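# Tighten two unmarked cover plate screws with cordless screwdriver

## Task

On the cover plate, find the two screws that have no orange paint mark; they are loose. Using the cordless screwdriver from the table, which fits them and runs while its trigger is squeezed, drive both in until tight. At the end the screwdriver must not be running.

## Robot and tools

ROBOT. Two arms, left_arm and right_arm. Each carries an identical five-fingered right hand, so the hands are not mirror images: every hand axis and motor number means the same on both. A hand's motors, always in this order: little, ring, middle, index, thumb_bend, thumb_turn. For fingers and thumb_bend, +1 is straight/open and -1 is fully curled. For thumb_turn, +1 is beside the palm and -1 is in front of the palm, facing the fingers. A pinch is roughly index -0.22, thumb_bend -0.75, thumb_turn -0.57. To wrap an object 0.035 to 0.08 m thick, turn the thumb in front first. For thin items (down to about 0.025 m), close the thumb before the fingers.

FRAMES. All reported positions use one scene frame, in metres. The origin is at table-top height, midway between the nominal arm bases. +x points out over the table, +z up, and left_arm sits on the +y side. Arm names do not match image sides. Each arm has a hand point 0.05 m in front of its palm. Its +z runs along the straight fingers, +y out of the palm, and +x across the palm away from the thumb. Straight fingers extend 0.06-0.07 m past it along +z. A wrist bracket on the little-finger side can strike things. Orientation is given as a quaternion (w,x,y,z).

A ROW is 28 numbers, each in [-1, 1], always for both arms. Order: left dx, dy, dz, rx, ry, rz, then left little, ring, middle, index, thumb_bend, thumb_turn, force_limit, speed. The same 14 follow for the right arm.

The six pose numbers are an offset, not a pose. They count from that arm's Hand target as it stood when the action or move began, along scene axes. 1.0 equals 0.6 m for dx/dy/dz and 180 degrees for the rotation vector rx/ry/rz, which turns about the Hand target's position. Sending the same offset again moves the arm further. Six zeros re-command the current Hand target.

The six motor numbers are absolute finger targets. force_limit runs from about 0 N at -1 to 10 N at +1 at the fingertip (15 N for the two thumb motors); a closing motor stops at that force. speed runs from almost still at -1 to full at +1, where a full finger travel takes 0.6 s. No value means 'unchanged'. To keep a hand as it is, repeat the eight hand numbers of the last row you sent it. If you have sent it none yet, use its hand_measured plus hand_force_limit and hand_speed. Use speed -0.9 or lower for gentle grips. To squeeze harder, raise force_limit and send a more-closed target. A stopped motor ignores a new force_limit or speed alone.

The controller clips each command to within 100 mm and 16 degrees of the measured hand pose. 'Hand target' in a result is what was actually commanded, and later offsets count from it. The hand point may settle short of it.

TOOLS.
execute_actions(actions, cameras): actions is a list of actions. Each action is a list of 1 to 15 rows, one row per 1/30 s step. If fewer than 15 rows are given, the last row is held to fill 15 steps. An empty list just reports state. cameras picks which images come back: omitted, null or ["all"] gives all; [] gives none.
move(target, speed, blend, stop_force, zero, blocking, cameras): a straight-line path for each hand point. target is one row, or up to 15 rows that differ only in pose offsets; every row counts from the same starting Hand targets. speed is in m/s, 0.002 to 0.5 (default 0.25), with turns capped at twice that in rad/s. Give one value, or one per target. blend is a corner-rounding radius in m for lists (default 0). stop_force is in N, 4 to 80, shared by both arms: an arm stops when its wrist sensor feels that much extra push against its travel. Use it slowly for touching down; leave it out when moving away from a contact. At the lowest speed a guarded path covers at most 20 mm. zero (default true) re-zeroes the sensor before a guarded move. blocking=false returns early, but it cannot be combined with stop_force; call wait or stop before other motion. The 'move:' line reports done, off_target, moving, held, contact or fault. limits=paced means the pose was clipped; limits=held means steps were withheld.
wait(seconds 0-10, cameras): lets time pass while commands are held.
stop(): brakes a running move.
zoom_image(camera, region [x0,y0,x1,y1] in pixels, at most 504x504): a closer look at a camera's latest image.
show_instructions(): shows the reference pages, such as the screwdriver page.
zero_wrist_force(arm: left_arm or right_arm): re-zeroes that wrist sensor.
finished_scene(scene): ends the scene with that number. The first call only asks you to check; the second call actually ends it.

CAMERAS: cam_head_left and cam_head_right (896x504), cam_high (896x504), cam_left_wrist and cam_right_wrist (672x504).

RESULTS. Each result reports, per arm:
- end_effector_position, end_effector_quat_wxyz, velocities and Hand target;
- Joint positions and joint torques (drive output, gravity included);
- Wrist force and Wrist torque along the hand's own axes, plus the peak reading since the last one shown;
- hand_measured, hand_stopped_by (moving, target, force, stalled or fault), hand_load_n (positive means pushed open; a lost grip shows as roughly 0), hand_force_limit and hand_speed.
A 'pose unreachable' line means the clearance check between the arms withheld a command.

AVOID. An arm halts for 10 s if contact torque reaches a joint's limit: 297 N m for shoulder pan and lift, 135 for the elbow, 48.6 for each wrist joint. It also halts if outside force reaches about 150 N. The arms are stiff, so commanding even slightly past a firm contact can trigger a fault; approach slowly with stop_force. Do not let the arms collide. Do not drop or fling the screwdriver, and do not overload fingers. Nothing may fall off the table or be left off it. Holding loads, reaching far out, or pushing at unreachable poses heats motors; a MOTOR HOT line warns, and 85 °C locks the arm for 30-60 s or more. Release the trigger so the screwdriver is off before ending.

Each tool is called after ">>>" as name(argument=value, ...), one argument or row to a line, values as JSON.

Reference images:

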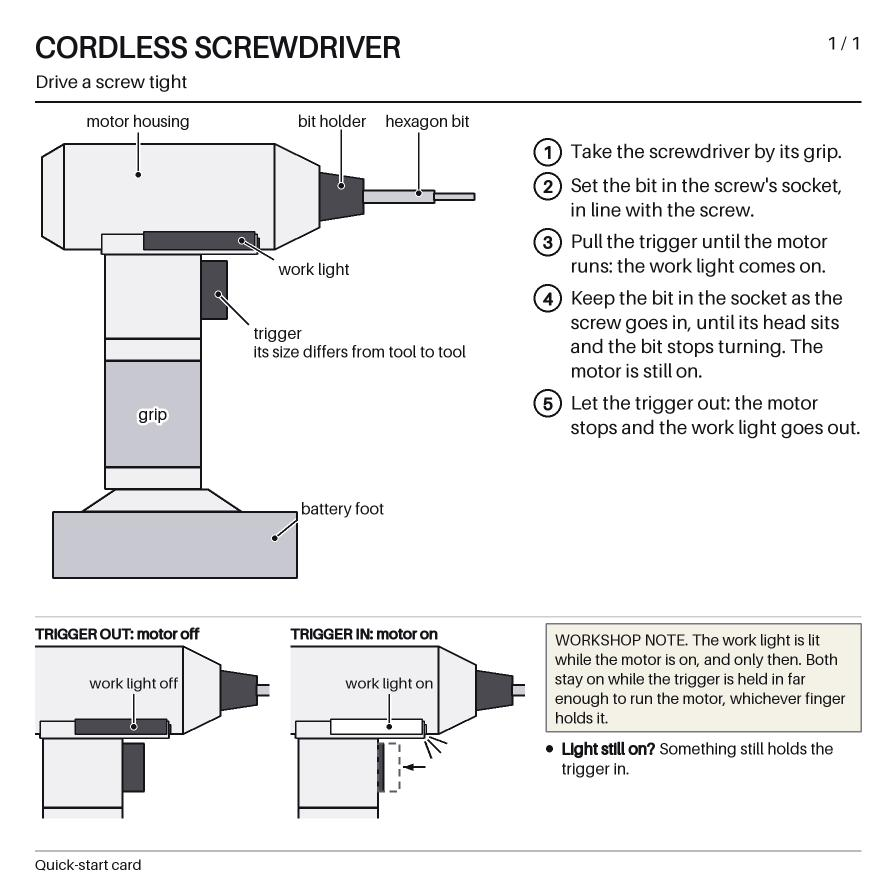

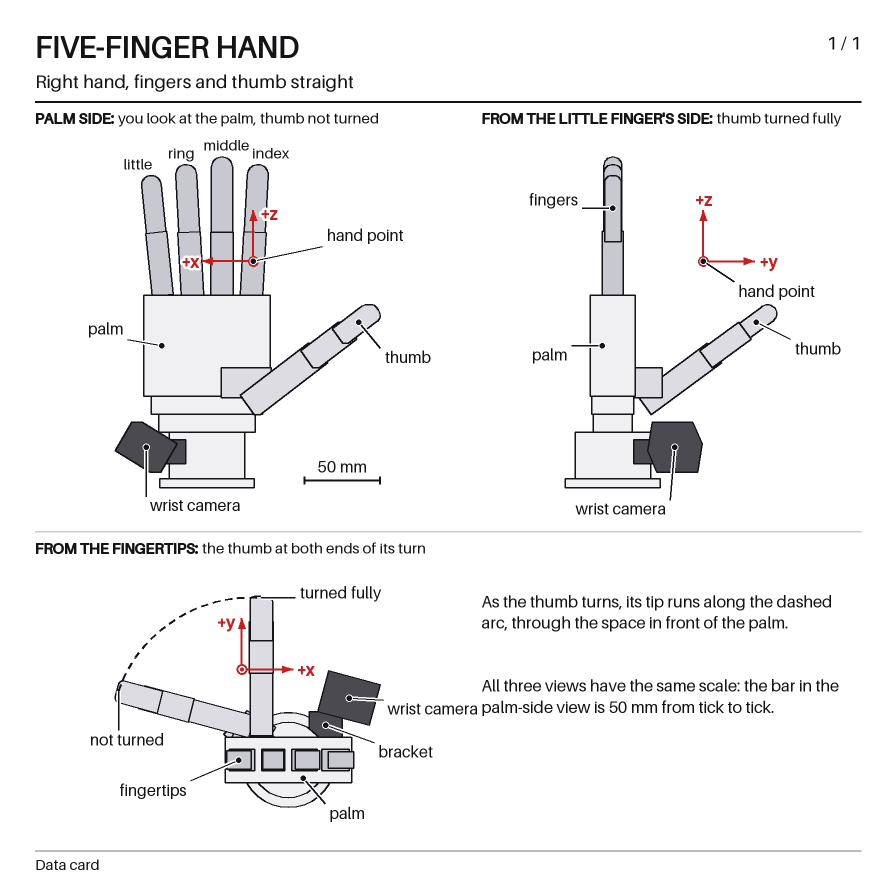

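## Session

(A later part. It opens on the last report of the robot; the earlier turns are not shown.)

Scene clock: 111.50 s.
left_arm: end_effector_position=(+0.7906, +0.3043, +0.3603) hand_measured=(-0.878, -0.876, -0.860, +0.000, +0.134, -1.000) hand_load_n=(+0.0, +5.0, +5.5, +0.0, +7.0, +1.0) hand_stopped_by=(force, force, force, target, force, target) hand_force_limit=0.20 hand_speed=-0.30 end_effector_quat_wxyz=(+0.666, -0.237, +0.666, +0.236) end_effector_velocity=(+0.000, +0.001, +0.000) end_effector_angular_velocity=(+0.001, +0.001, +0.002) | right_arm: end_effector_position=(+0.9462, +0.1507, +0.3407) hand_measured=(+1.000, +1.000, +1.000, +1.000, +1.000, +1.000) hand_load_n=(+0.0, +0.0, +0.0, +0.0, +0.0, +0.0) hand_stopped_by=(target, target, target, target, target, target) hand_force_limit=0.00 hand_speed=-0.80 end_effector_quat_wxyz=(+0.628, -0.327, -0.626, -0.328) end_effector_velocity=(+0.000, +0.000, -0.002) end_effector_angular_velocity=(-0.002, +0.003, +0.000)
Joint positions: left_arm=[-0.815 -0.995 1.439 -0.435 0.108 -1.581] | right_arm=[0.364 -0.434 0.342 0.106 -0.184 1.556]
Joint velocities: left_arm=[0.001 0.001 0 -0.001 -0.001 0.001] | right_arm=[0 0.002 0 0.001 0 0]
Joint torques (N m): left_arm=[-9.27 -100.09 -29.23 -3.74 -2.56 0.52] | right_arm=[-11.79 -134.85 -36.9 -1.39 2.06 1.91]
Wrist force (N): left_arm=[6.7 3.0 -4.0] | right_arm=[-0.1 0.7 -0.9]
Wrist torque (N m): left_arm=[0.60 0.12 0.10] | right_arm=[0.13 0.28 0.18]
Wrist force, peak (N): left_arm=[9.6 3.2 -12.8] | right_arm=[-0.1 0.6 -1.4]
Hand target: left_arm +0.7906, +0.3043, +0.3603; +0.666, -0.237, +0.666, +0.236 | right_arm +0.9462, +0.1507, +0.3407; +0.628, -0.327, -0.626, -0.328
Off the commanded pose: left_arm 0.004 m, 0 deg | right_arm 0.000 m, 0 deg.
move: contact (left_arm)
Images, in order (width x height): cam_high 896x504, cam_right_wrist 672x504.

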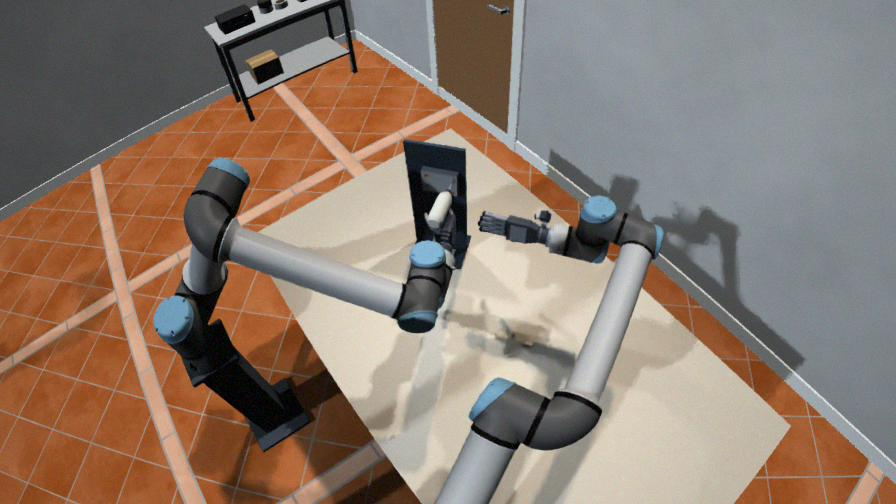

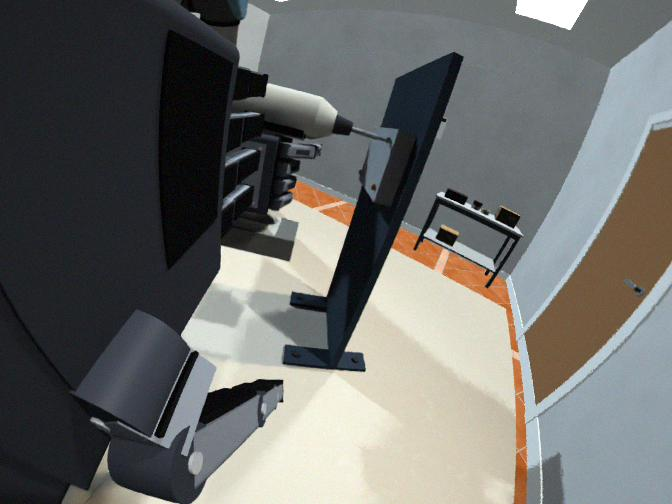

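>>> move(
  target=[0.0134,0.0099,0,0,0,0,-0.98,-0.98,-0.98,-0.9,-1,-1,0.2,-0.2,0,0,0,0,0,0,1,1,1,1,1,1,0,-0.8],
  speed=0.004,
  stop_force=10,
  cameras=["cam_right_wrist","cam_high"],
)

>>> zoom_image(
  camera="cam_right_wrist",
  region=[255, 70, 435, 205],
)

>>> zoom_image(
  camera="cam_right_wrist",
  region=[345, 100, 405, 160],
)

Scene clock: 113.07 s.
left_arm: end_effector_position=(+0.7908, +0.3045, +0.3602) hand_measured=(-0.878, -0.876, -0.860, -0.838, +0.134, -1.000) hand_load_n=(+0.0, +3.5, +5.5, +6.5, +8.0, +0.5) hand_stopped_by=(force, force, force, force, force, target) hand_force_limit=0.20 hand_speed=-0.20 end_effector_quat_wxyz=(+0.666, -0.237, +0.666, +0.236) end_effector_velocity=(+0.000, +0.000, +0.000) end_effector_angular_velocity=(+0.001, +0.001, +0.000) | right_arm: end_effector_position=(+0.9462, +0.1507, +0.3407) hand_measured=(+1.000, +1.000, +1.000, +1.000, +1.000, +1.000) hand_load_n=(+0.0, +0.0, +0.0, +0.0, +0.0, +0.0) hand_stopped_by=(target, target, target, target, target, target) hand_force_limit=0.00 hand_speed=-0.80 end_effector_quat_wxyz=(+0.628, -0.327, -0.626, -0.328) end_effector_velocity=(+0.000, +0.000, +0.002) end_effector_angular_velocity=(+0.000, -0.001, +0.000)
Joint positions: left_arm=[-0.814 -0.995 1.439 -0.435 0.108 -1.581] | right_arm=[0.364 -0.434 0.342 0.106 -0.184 1.556]
Joint velocities: left_arm=[0.001 0 0 0 0.001 0.001] | right_arm=[0 -0.002 0 0.001 0 0]
Joint torques (N m): left_arm=[-12.16 -100.27 -31.39 -0.68 -1.63 0.9] | right_arm=[-9.6 -135.04 -39.22 0.78 1.73 1.65]
Wrist force (N): left_arm=[7.0 4.6 -7.1] | right_arm=[0.1 0.4 -0.8]
Wrist torque (N m): left_arm=[0.54 0.22 0.03] | right_arm=[0.08 0.24 0.19]
Wrist force, peak (N): left_arm=[10.8 4.0 -18.1] | right_arm=[-0.2 0.8 -1.1]
Hand target: left_arm +0.7908, +0.3045, +0.3603; +0.666, -0.237, +0.666, +0.236 | right_arm +0.9462, +0.1507, +0.3407; +0.628, -0.327, -0.626, -0.328
Off the commanded pose: left_arm 0.010 m, 0 deg | right_arm 0.000 m, 0 deg.
move: contact (left_arm)
Images, in order (width x height): cam_high 896x504, cam_right_wrist 672x504.

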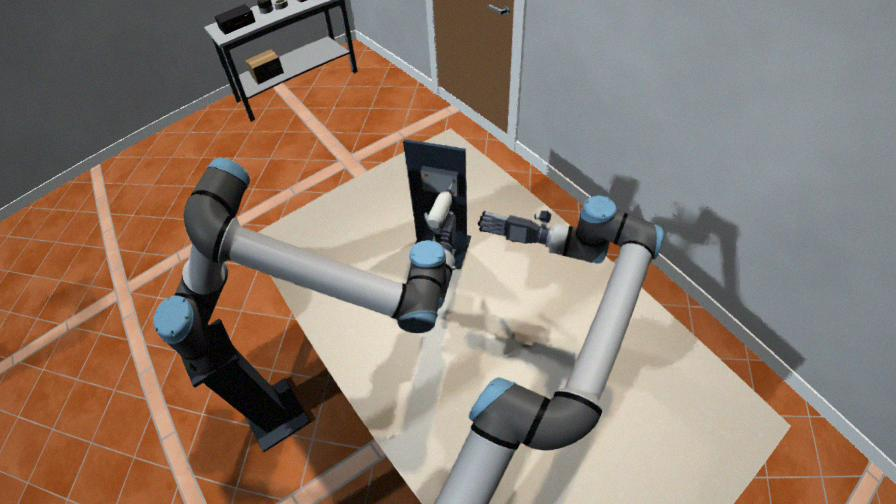

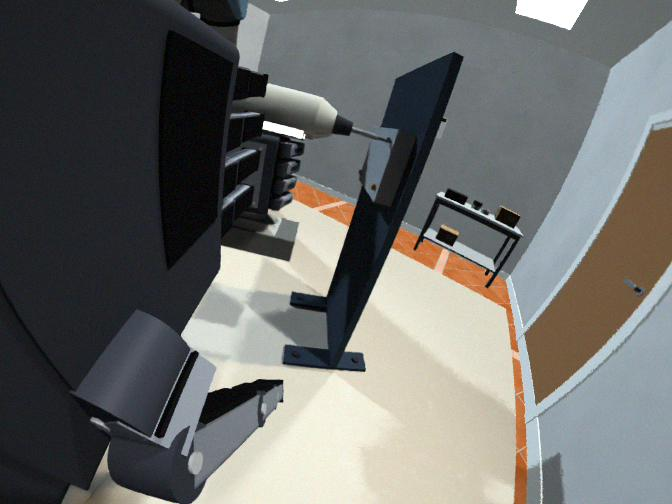

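Scaled by 2.800 from the camera's 672x504 image, which has a finer 960x720 frame.

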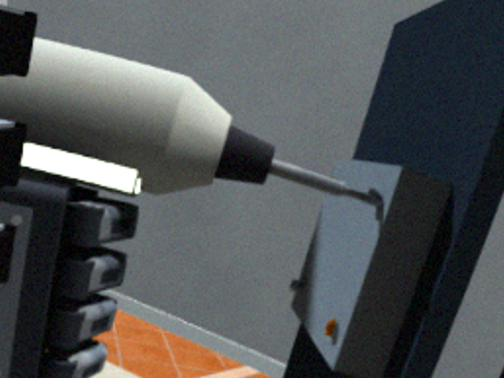

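Scaled by 8.400 from the camera's 672x504 image, which has a finer 960x720 frame.

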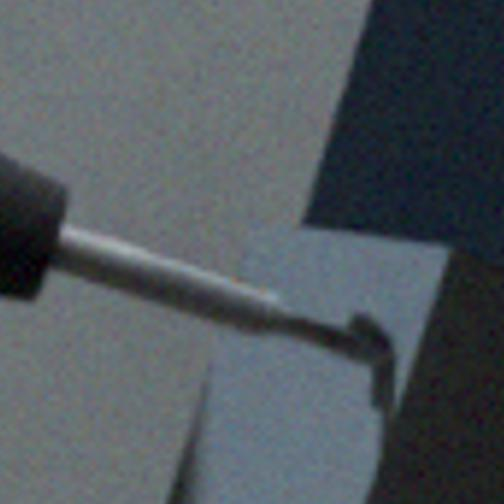

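>>> move(
  target=[0.0134,0.0099,0,0,0,0,-0.98,-0.98,-0.98,-0.9,-1,-1,0.2,-0.2,0,0,0,0,0,0,1,1,1,1,1,1,0,-0.8],
  speed=0.004,
  stop_force=6,
  cameras=["cam_right_wrist","cam_high"],
)

>>> zoom_image(
  camera="cam_right_wrist",
  region=[345, 100, 405, 160],
)

Scene clock: 114.03 s.
left_arm: end_effector_position=(+0.7909, +0.3047, +0.3602) hand_measured=(-0.878, -0.876, -0.860, -0.838, +0.134, -1.000) hand_load_n=(+0.0, +3.0, +5.5, +6.5, +9.0, +0.0) hand_stopped_by=(force, force, force, force, force, target) hand_force_limit=0.20 hand_speed=-0.20 end_effector_quat_wxyz=(+0.666, -0.237, +0.666, +0.236) end_effector_velocity=(+0.000, +0.000, +0.000) end_effector_angular_velocity=(-0.001, -0.001, +0.000) | right_arm: end_effector_position=(+0.9462, +0.1507, +0.3407) hand_measured=(+1.000, +1.000, +1.000, +1.000, +1.000, +1.000) hand_load_n=(+0.0, +0.0, +0.0, +0.0, +0.0, +0.0) hand_stopped_by=(target, target, target, target, target, target) hand_force_limit=0.00 hand_speed=-0.80 end_effector_quat_wxyz=(+0.628, -0.327, -0.626, -0.328) end_effector_velocity=(+0.000, +0.000, +0.001) end_effector_angular_velocity=(+0.000, -0.001, +0.000)
Joint positions: left_arm=[-0.814 -0.995 1.439 -0.435 0.109 -1.581] | right_arm=[0.364 -0.434 0.342 0.106 -0.184 1.556]
Joint velocities: left_arm=[-0.001 0 0 0 -0.001 -0.001] | right_arm=[0 -0.001 0 0 0 0]
Joint torques (N m): left_arm=[-9.03 -97.01 -38.64 1.8 -1.19 2.25] | right_arm=[-6.64 -134.53 -41.21 2.07 1.58 1.57]
Wrist force (N): left_arm=[8.1 5.4 -11.4] | right_arm=[-0.2 0.9 -0.8]
Wrist torque (N m): left_arm=[0.60 0.17 0.05] | right_arm=[0.15 0.28 0.19]
Wrist force, peak (N): left_arm=[9.4 5.7 -16.4] | right_arm=[-0.4 0.6 -1.1]
Hand target: left_arm +0.7909, +0.3047, +0.3602; +0.666, -0.237, +0.666, +0.236 | right_arm +0.9462, +0.1507, +0.3407; +0.628, -0.327, -0.626, -0.328
Off the commanded pose: left_arm 0.010 m, 0 deg | right_arm 0.000 m, 0 deg.
move: contact (left_arm)
Images, in order (width x height): cam_high 896x504, cam_right_wrist 672x504.

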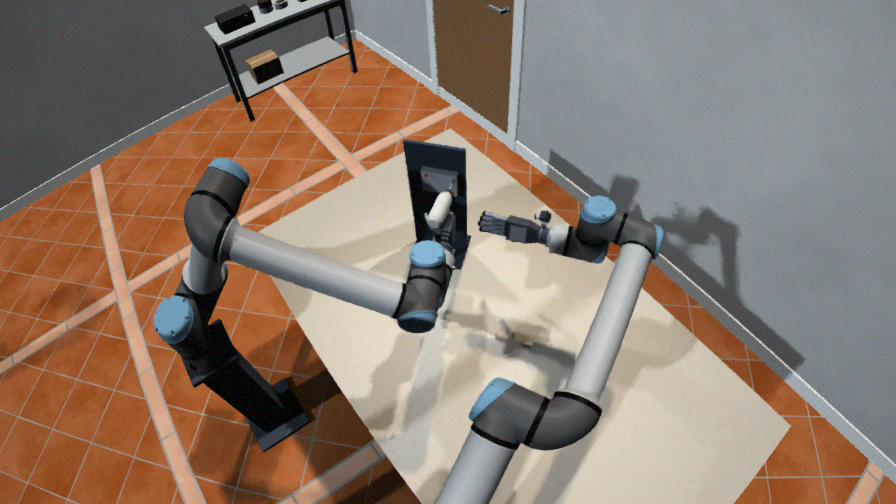

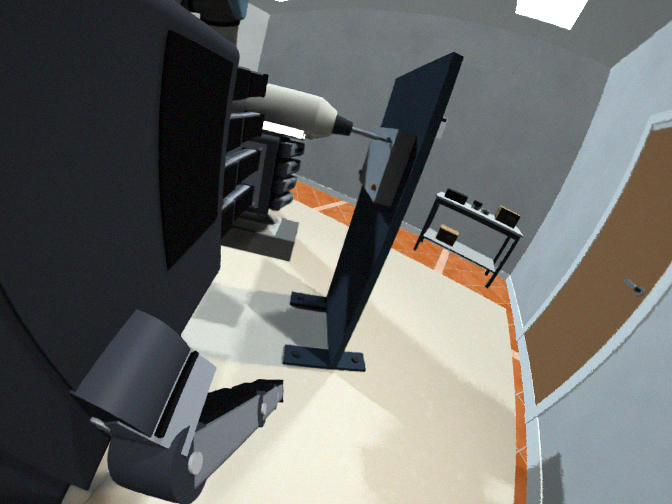

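Scaled by 8.400 from the camera's 672x504 image, which has a finer 960x720 frame.

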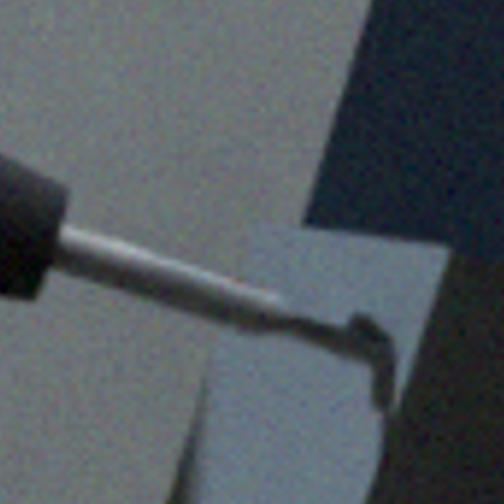

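>>> wait(
  seconds=1,
  cameras=["cam_right_wrist"],
)

>>> zoom_image(
  camera="cam_right_wrist",
  region=[345, 100, 405, 160],
)

Scene clock: 115.67 s.
left_arm: end_effector_position=(+0.7909, +0.3047, +0.3602) hand_measured=(-0.878, -0.876, -0.860, -0.838, +0.134, -1.000) hand_load_n=(+0.0, +3.5, +5.5, +6.5, +9.0, +0.0) hand_stopped_by=(force, force, force, force, force, target) hand_force_limit=0.20 hand_speed=-0.20 end_effector_quat_wxyz=(+0.666, -0.237, +0.666, +0.236) end_effector_velocity=(+0.000, +0.000, +0.000) end_effector_angular_velocity=(+0.001, +0.001, -0.001) | right_arm: end_effector_position=(+0.9462, +0.1507, +0.3407) hand_measured=(+1.000, +1.000, +1.000, +1.000, +1.000, +1.000) hand_load_n=(+0.0, +0.0, +0.0, +0.0, +0.0, +0.0) hand_stopped_by=(target, target, target, target, target, target) hand_force_limit=0.00 hand_speed=-0.80 end_effector_quat_wxyz=(+0.628, -0.327, -0.626, -0.328) end_effector_velocity=(+0.000, +0.000, -0.001) end_effector_angular_velocity=(-0.001, +0.001, +0.000)
Joint positions: left_arm=[-0.814 -0.995 1.439 -0.435 0.109 -1.581] | right_arm=[0.364 -0.434 0.342 0.106 -0.184 1.556]
Joint velocities: left_arm=[0 0 0 0 0 0.001] | right_arm=[0 0.001 0 0 0 0]
Joint torques (N m): left_arm=[-9.03 -100.73 -31.98 2.36 -0.75 1.79] | right_arm=[-4.07 -134.75 -43.88 2.04 1.18 1.51]
Wrist force (N): left_arm=[7.9 4.9 -9.8] | right_arm=[0.1 0.2 -0.8]
Wrist torque (N m): left_arm=[0.54 0.16 0.04] | right_arm=[0.05 0.23 0.18]
Wrist force, peak (N): left_arm=[8.5 5.4 -10.9] | right_arm=[0.2 0.6 -1.3]
Hand target: left_arm +0.7909, +0.3047, +0.3602; +0.666, -0.237, +0.666, +0.236 | right_arm +0.9462, +0.1507, +0.3407; +0.628, -0.327, -0.626, -0.328
Off the commanded pose: left_arm 0.010 m, 0 deg | right_arm 0.000 m, 0 deg.
wait: 1.00 s; at rest from the start
Images, in order (width x height): cam_right_wrist 672x504.

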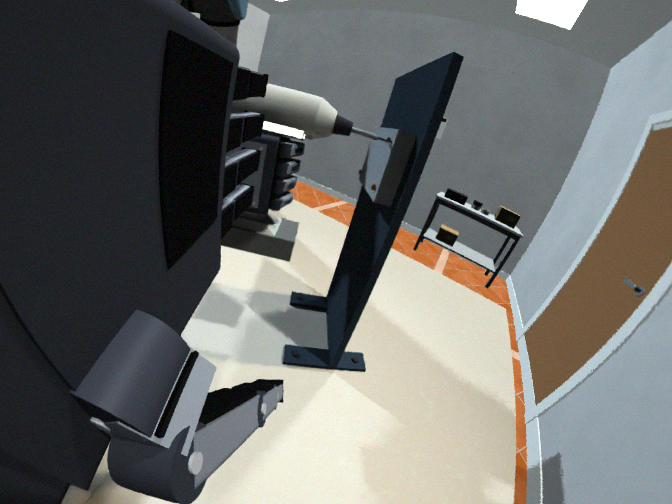

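Scaled by 8.400 from the camera's 672x504 image, which has a finer 960x720 frame.

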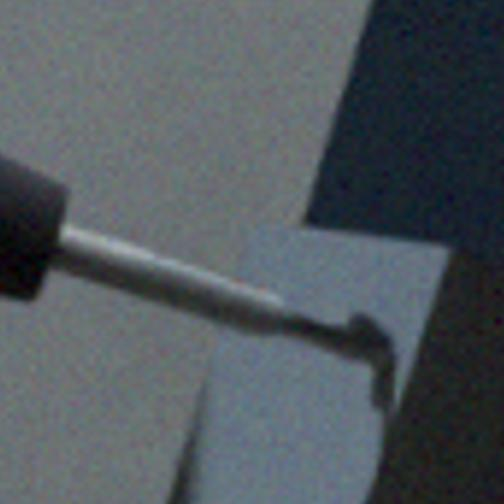

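>>> move(
  target=[0.0067,0.0049,0,0,0,0,-0.98,-0.98,-0.98,-0.9,-1,-1,0.2,-0.2,0,0,0,0,0,0,1,1,1,1,1,1,0,-0.8],
  speed=0.004,
  stop_force=12,
  cameras=["cam_right_wrist"],
)

>>> zoom_image(
  camera="cam_right_wrist",
  region=[345, 100, 405, 160],
)

Scene clock: 117.23 s.
left_arm: end_effector_position=(+0.7912, +0.3050, +0.3602) hand_measured=(-0.878, -0.876, -0.860, -0.838, +0.134, -1.000) hand_load_n=(+0.0, +3.0, +4.5, +6.5, +9.5, +0.0) hand_stopped_by=(force, force, force, force, force, target) hand_force_limit=0.20 hand_speed=-0.20 end_effector_quat_wxyz=(+0.666, -0.237, +0.666, +0.236) end_effector_velocity=(+0.000, -0.001, +0.001) end_effector_angular_velocity=(+0.000, +0.000, -0.002) | right_arm: end_effector_position=(+0.9462, +0.1507, +0.3407) hand_measured=(+1.000, +1.000, +1.000, +1.000, +1.000, +1.000) hand_load_n=(+0.0, +0.0, +0.0, +0.0, +0.0, +0.0) hand_stopped_by=(target, target, target, target, target, target) hand_force_limit=0.00 hand_speed=-0.80 end_effector_quat_wxyz=(+0.628, -0.327, -0.626, -0.328) end_effector_velocity=(+0.000, +0.000, +0.000) end_effector_angular_velocity=(+0.000, +0.000, +0.001)
Joint positions: left_arm=[-0.814 -0.995 1.438 -0.435 0.109 -1.581] | right_arm=[0.364 -0.434 0.342 0.106 -0.184 1.556]
Joint velocities: left_arm=[-0.002 -0.001 0 0 0 0.001] | right_arm=[0 0 0 0 0 0]
Joint torques (N m): left_arm=[-8.54 -104.74 -33.8 -1.12 -1.1 0.98] | right_arm=[-1.34 -134.26 -45.76 1.87 0.77 1.33]
Wrist force (N): left_arm=[8.7 5.3 -13.6] | right_arm=[-0.2 0.3 -1.0]
Wrist torque (N m): left_arm=[0.64 0.14 0.05] | right_arm=[0.08 0.29 0.17]
Wrist force, peak (N): left_arm=[11.6 6.4 -23.3] | right_arm=[-0.1 0.8 -1.3]
Hand target: left_arm +0.7912, +0.3050, +0.3602; +0.666, -0.237, +0.666, +0.236 | right_arm +0.9462, +0.1507, +0.3407; +0.628, -0.327, -0.626, -0.328
Off the commanded pose: left_arm 0.005 m, 0 deg | right_arm 0.000 m, 0 deg.
move: contact (left_arm)
Images, in order (width x height): cam_right_wrist 672x504.

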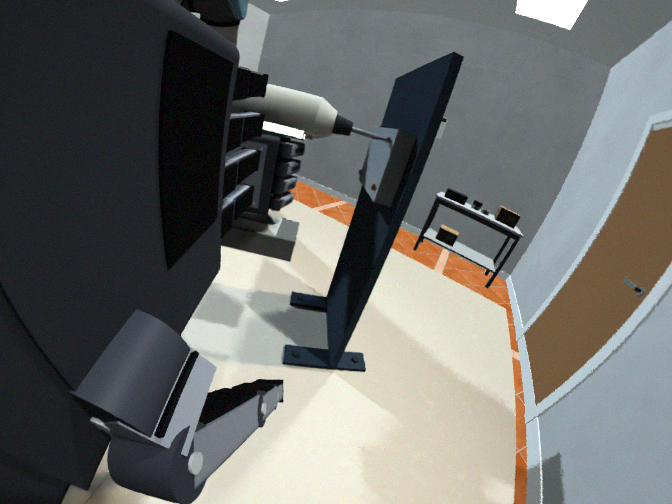

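Scaled by 8.400 from the camera's 672x504 image, which has a finer 960x720 frame.

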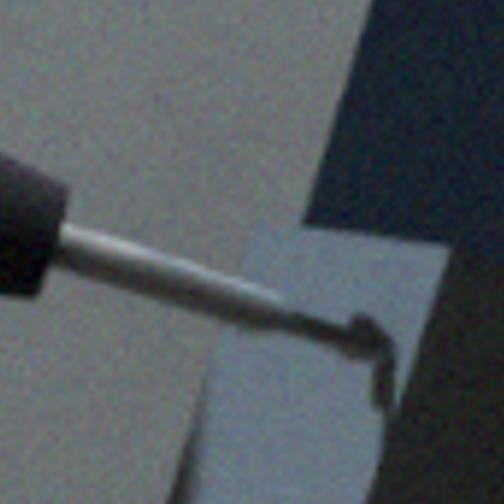

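>>> wait(
  seconds=0.2,
)

>>> zoom_image(
  camera="cam_high",
  region=[410, 150, 470, 210],
)

>>> zoom_image(
  camera="cam_head_left",
  region=[370, 210, 470, 310],
)

>>> zoom_image(
  camera="cam_head_right",
  region=[370, 210, 470, 310],
)

>>> zoom_image(
  camera="cam_right_wrist",
  region=[340, 120, 430, 210],
)

Scene clock: 117.70 s.
left_arm: end_effector_position=(+0.7912, +0.3050, +0.3602) hand_measured=(-0.878, -0.876, -0.860, -0.838, +0.134, -1.000) hand_load_n=(+0.0, +3.0, +5.0, +6.5, +9.5, +0.0) hand_stopped_by=(force, force, force, force, force, target) hand_force_limit=0.20 hand_speed=-0.20 end_effector_quat_wxyz=(+0.666, -0.237, +0.666, +0.236) end_effector_velocity=(+0.000, +0.000, +0.000) end_effector_angular_velocity=(+0.001, +0.001, +0.000) | right_arm: end_effector_position=(+0.9462, +0.1507, +0.3407) hand_measured=(+1.000, +1.000, +1.000, +1.000, +1.000, +1.000) hand_load_n=(-0.5, +0.0, +0.0, +0.0, +0.0, +0.0) hand_stopped_by=(target, target, target, target, target, target) hand_force_limit=0.00 hand_speed=-0.80 end_effector_quat_wxyz=(+0.628, -0.327, -0.626, -0.328) end_effector_velocity=(+0.000, +0.000, +0.000) end_effector_angular_velocity=(+0.000, +0.000, +0.000)
Joint positions: left_arm=[-0.814 -0.995 1.438 -0.435 0.109 -1.581] | right_arm=[0.364 -0.434 0.342 0.106 -0.184 1.556]
Joint velocities: left_arm=[-0.001 0 0 0 0 0.001] | right_arm=[0 0 0 -0.001 0 0]
Joint torques (N m): left_arm=[-4.72 -102.53 -34.97 -2.81 -1.23 -0.76] | right_arm=[-0.01 -133.27 -45.93 2.04 0.68 1.28]
Wrist force (N): left_arm=[8.8 5.3 -13.2] | right_arm=[0.2 0.6 -1.1]
Wrist torque (N m): left_arm=[0.63 0.11 0.06] | right_arm=[0.13 0.24 0.20]
Wrist force, peak (N): left_arm=[9.0 5.6 -13.8] | right_arm=[0.1 0.5 -1.2]
Hand target: left_arm +0.7912, +0.3050, +0.3602; +0.666, -0.237, +0.666, +0.236 | right_arm +0.9462, +0.1507, +0.3407; +0.628, -0.327, -0.626, -0.328
Off the commanded pose: left_arm 0.005 m, 0 deg | right_arm 0.000 m, 0 deg.
wait: 0.20 s; at rest from the start

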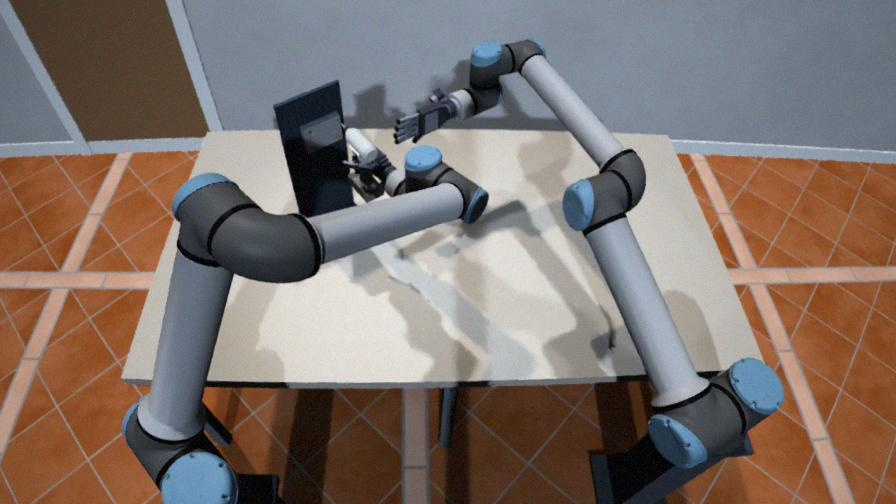

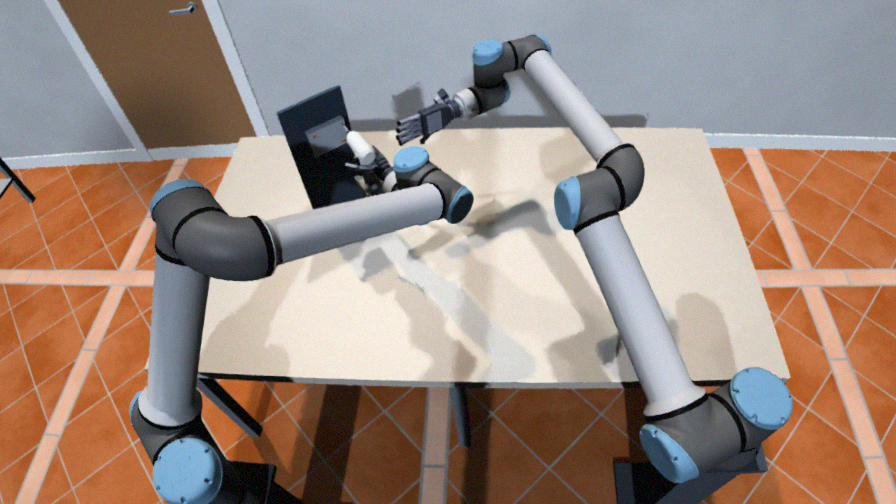

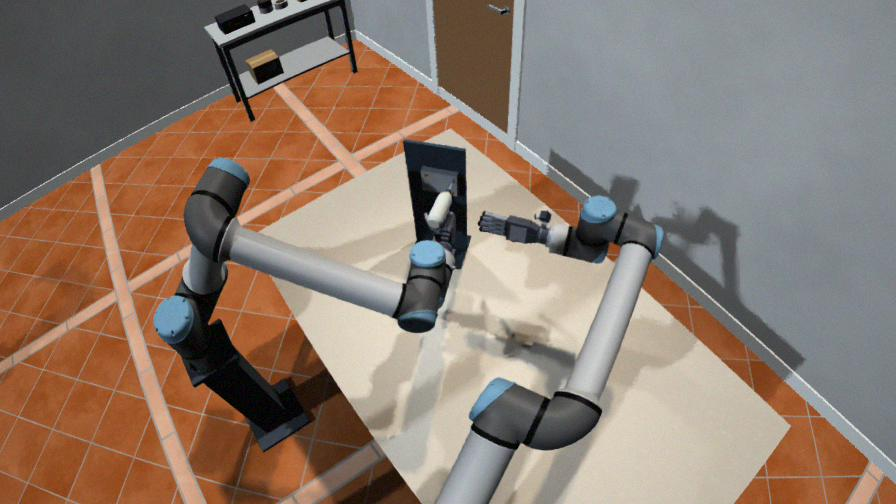

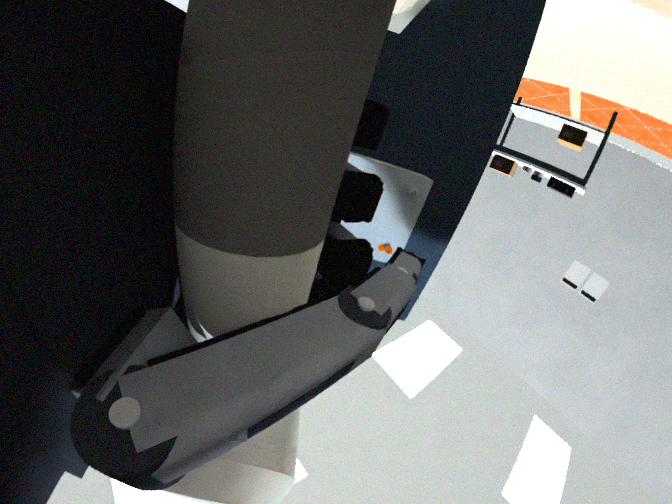

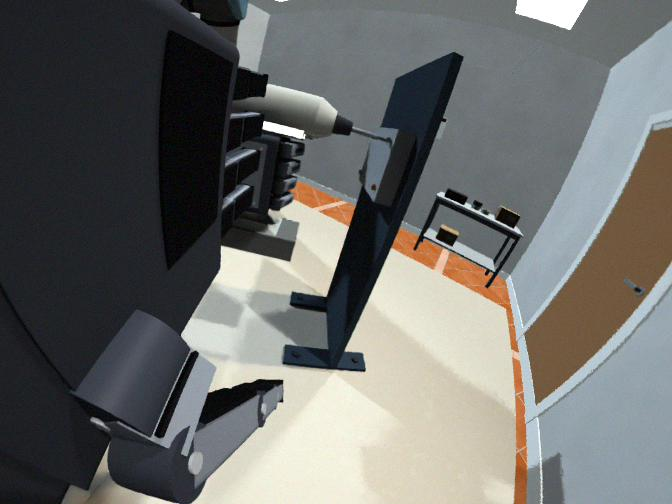

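Scaled by 8.400.

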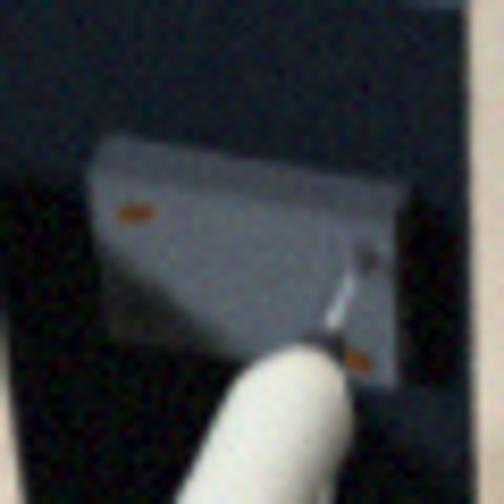

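Scaled by 5.040.

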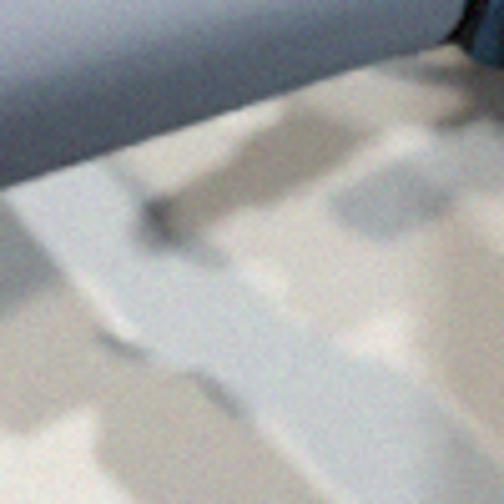

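Scaled by 5.040.

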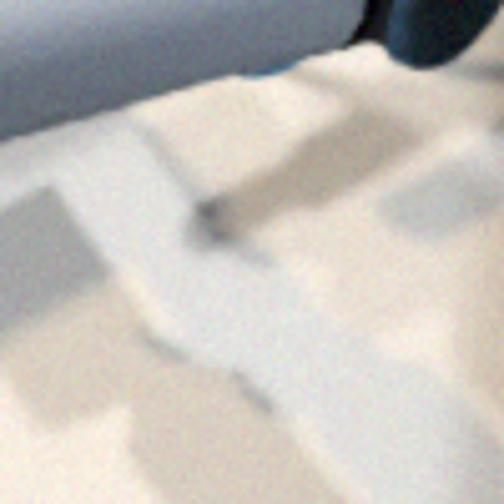

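Scaled by 5.600 from the camera's 672x504 image, which has a finer 960x720 frame.

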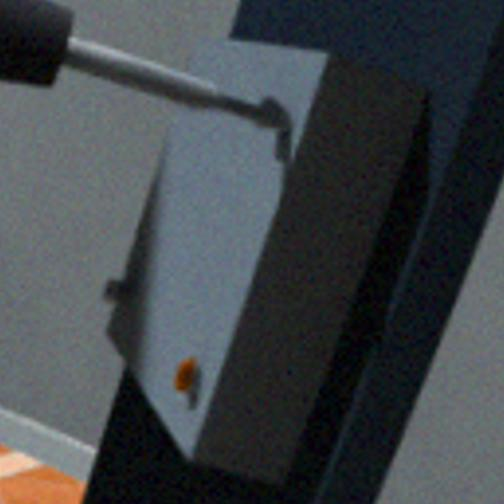

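>>> move(
  target=[-0.0134,-0.0099,0,0,0,0,-0.98,-0.98,-0.98,0.0,-1,-1,0.2,-0.3,0,0,0,0,0,0,1,1,1,1,1,1,0,-0.8],
  speed=0.05,
  cameras=["cam_high","cam_right_wrist"],
)

>>> zoom_image(
  camera="cam_high",
  region=[420, 160, 470, 210],
)

>>> zoom_image(
  camera="cam_right_wrist",
  region=[345, 100, 405, 160],
)

Scene clock: 120.23 s.
left_arm: end_effector_position=(+0.7831, +0.2991, +0.3603) hand_measured=(-0.878, -0.876, -0.860, +0.000, +0.134, -1.000) hand_load_n=(+0.0, +4.0, +6.0, +0.0, +8.0, +1.5) hand_stopped_by=(force, force, force, target, force, target) hand_force_limit=0.20 hand_speed=-0.30 end_effector_quat_wxyz=(+0.666, -0.237, +0.666, +0.236) end_effector_velocity=(+0.000, +0.000, +0.000) end_effector_angular_velocity=(+0.000, +0.000, +0.000) | right_arm: end_effector_position=(+0.9462, +0.1507, +0.3407) hand_measured=(+1.000, +1.000, +1.000, +1.000, +1.000, +1.000) hand_load_n=(+0.0, +0.0, +0.0, +0.0, +0.0, +0.0) hand_stopped_by=(target, target, target, target, target, target) hand_force_limit=0.00 hand_speed=-0.80 end_effector_quat_wxyz=(+0.628, -0.327, -0.626, -0.328) end_effector_velocity=(+0.000, +0.000, +0.000) end_effector_angular_velocity=(+0.000, -0.001, +0.000)
Joint positions: left_arm=[-0.825 -1 1.447 -0.437 0.097 -1.582] | right_arm=[0.364 -0.434 0.342 0.106 -0.184 1.556]
Joint velocities: left_arm=[0.001 0 0 0 0.001 0] | right_arm=[0 0 0 0 0 0]
Joint torques (N m): left_arm=[6.48 -80.42 -46.55 -3.07 2.15 3.51] | right_arm=[3.5 -132.23 -45.63 2.05 0.22 0.67]
Wrist force (N): left_arm=[5.3 2.8 -0.5] | right_arm=[0.1 0.6 -0.9]
Wrist torque (N m): left_arm=[0.48 0.16 0.05] | right_arm=[0.11 0.24 0.19]
Wrist force, peak (N): left_arm=[9.1 5.7 -13.3] | right_arm=[-0.2 1.0 -1.2]
Hand target: left_arm +0.7832, +0.2991, +0.3602; +0.666, -0.237, +0.666, +0.236 | right_arm +0.9462, +0.1507, +0.3407; +0.628, -0.327, -0.626, -0.328
Off the commanded pose: left_arm 0.000 m, 0 deg | right_arm 0.000 m, 0 deg.
move: done
Images, in order (width x height): cam_high 896x504, cam_right_wrist 672x504.

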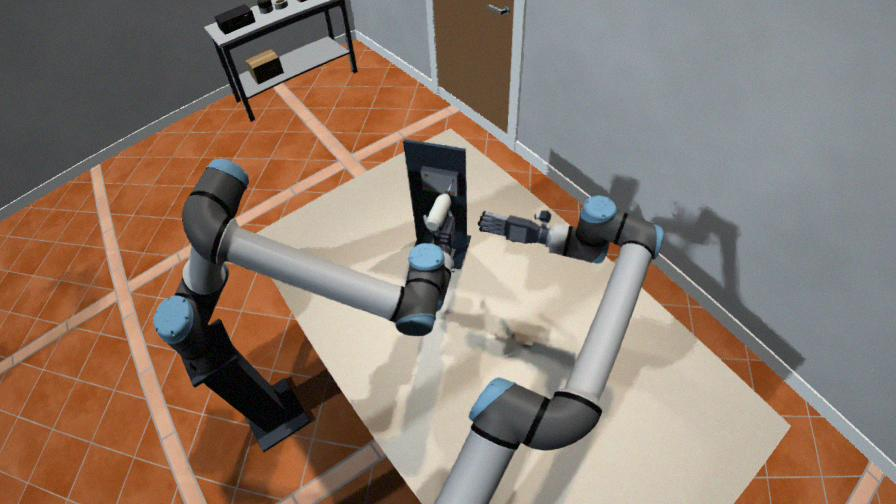

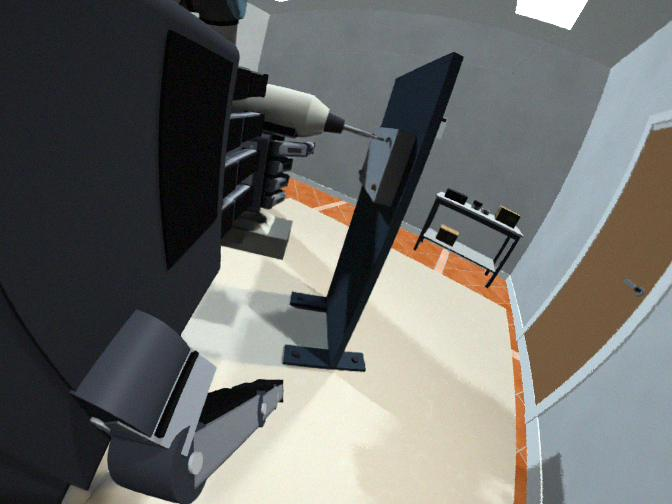

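Scaled by 10.080.

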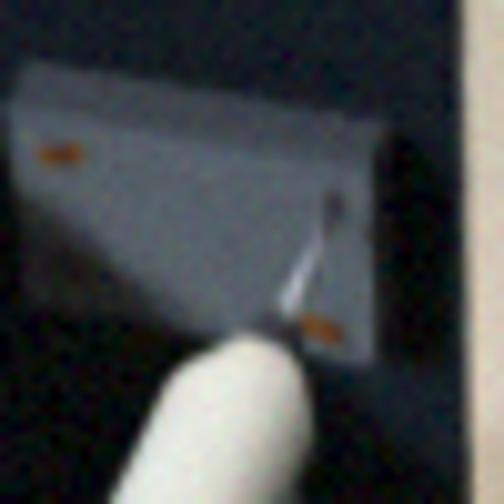

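Scaled by 8.400 from the camera's 672x504 image, which has a finer 960x720 frame.

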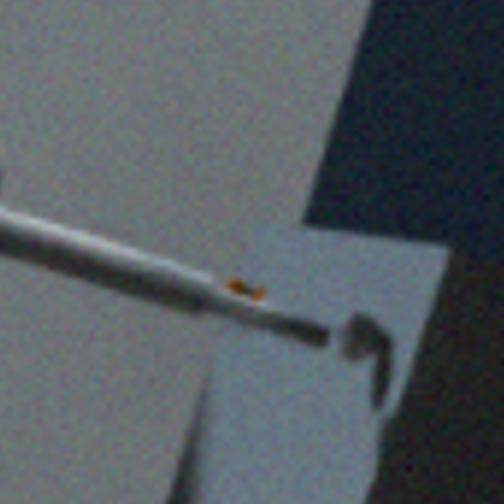

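>>> zoom_image(
  camera="cam_high",
  region=[390, 130, 490, 280],
)

>>> zoom_image(
  camera="cam_right_wrist",
  region=[230, 50, 460, 380],
)

Scaled by 3.360.

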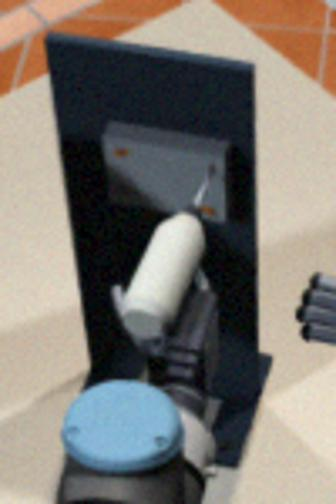

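Scaled by 1.527 from the camera's 672x504 image, which has a finer 960x720 frame.

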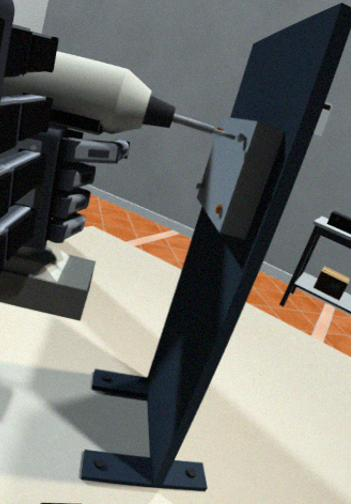

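>>> move(
  target=[-0.0095,-0.0367,0,0,0,0.05,-0.98,-0.98,-0.98,0.0,-1,-1,0.2,-0.3,0,0,0,0,0,0,1,1,1,1,1,1,0,-0.8],
  speed=0.06,
  cameras=["cam_high","cam_right_wrist"],
)

>>> zoom_image(
  camera="cam_high",
  region=[420, 160, 470, 210],
)

>>> zoom_image(
  camera="cam_right_wrist",
  region=[335, 100, 395, 160],
)

>>> zoom_image(
  camera="cam_high",
  region=[390, 130, 490, 280],
)

Scene clock: 123.37 s.
left_arm: end_effector_position=(+0.7773, +0.2770, +0.3601) hand_measured=(-0.878, -0.876, -0.860, +0.000, +0.134, -1.000) hand_load_n=(+0.0, +4.0, +6.0, +0.0, +8.0, +1.5) hand_stopped_by=(force, force, force, target, force, target) hand_force_limit=0.20 hand_speed=-0.30 end_effector_quat_wxyz=(+0.646, -0.289, +0.646, +0.287) end_effector_velocity=(+0.000, +0.000, +0.000) end_effector_angular_velocity=(-0.001, -0.001, +0.000) | right_arm: end_effector_position=(+0.9462, +0.1507, +0.3407) hand_measured=(+1.000, +1.000, +1.000, +1.000, +1.000, +1.000) hand_load_n=(+0.0, +0.0, +0.0, +0.0, +0.0, +0.0) hand_stopped_by=(target, target, target, target, target, target) hand_force_limit=0.00 hand_speed=-0.80 end_effector_quat_wxyz=(+0.628, -0.327, -0.626, -0.328) end_effector_velocity=(+0.000, +0.000, -0.001) end_effector_angular_velocity=(+0.000, +0.001, +0.000)
Joint positions: left_arm=[-0.838 -0.927 1.324 -0.413 -0.072 -1.557] | right_arm=[0.364 -0.434 0.342 0.106 -0.184 1.556]
Joint velocities: left_arm=[0 0 0 0 0 -0.001] | right_arm=[0 0.001 0 0 0 0]
Joint torques (N m): left_arm=[6 -72.37 -47.91 -0.77 1.42 0.58] | right_arm=[9.85 -129.52 -45.76 1.84 0.06 -0.22]
Wrist force (N): left_arm=[5.4 2.7 -0.6] | right_arm=[-0.2 0.6 -0.7]
Wrist torque (N m): left_arm=[0.48 0.14 0.07] | right_arm=[0.10 0.28 0.17]
Wrist force, peak (N): left_arm=[5.7 3.0 -0.6] | right_arm=[0.1 0.8 -1.3]
Hand target: left_arm +0.7774, +0.2770, +0.3601; +0.646, -0.289, +0.646, +0.287 | right_arm +0.9462, +0.1507, +0.3407; +0.628, -0.327, -0.626, -0.328
Off the commanded pose: left_arm 0.000 m, 0 deg | right_arm 0.000 m, 0 deg.
move: done
Images, in order (width x height): cam_high 896x504, cam_right_wrist 672x504.

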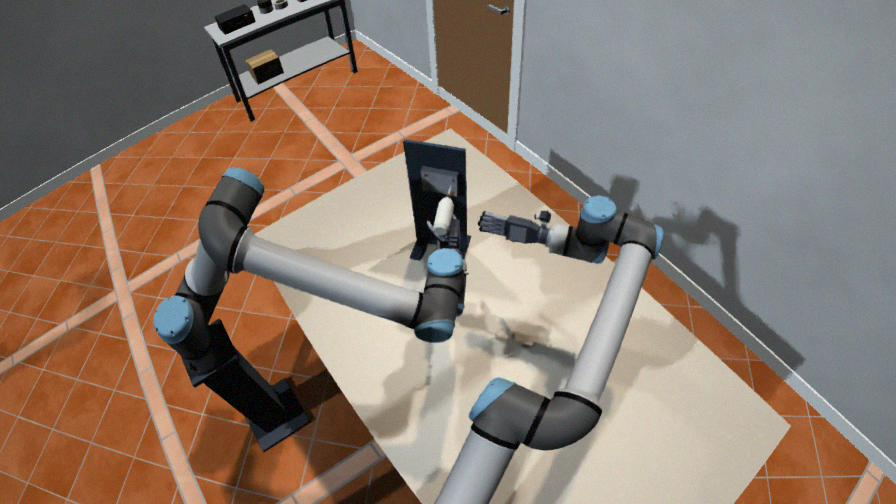

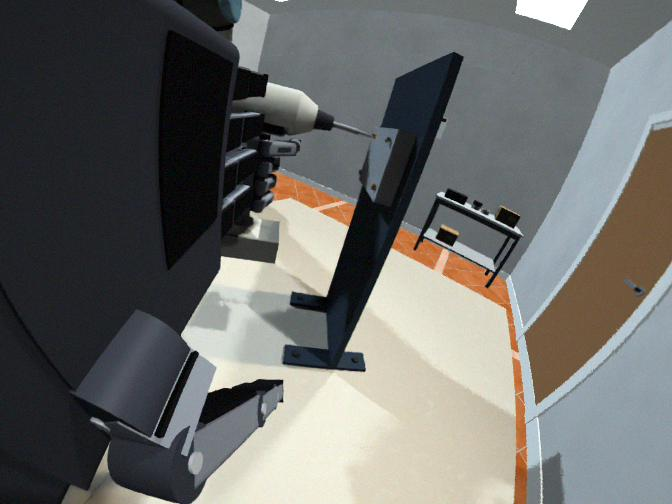

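Scaled by 10.080.

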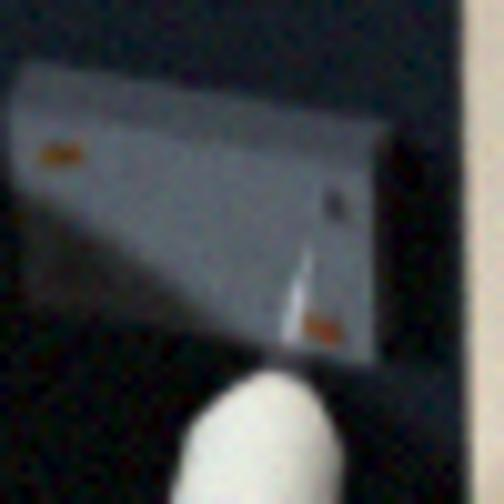

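Scaled by 8.400 from the camera's 672x504 image, which has a finer 960x720 frame.

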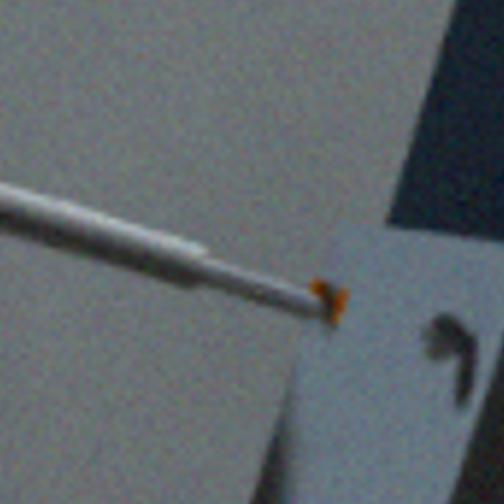

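Scaled by 3.360.

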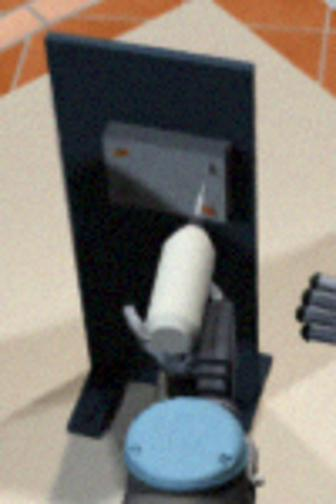

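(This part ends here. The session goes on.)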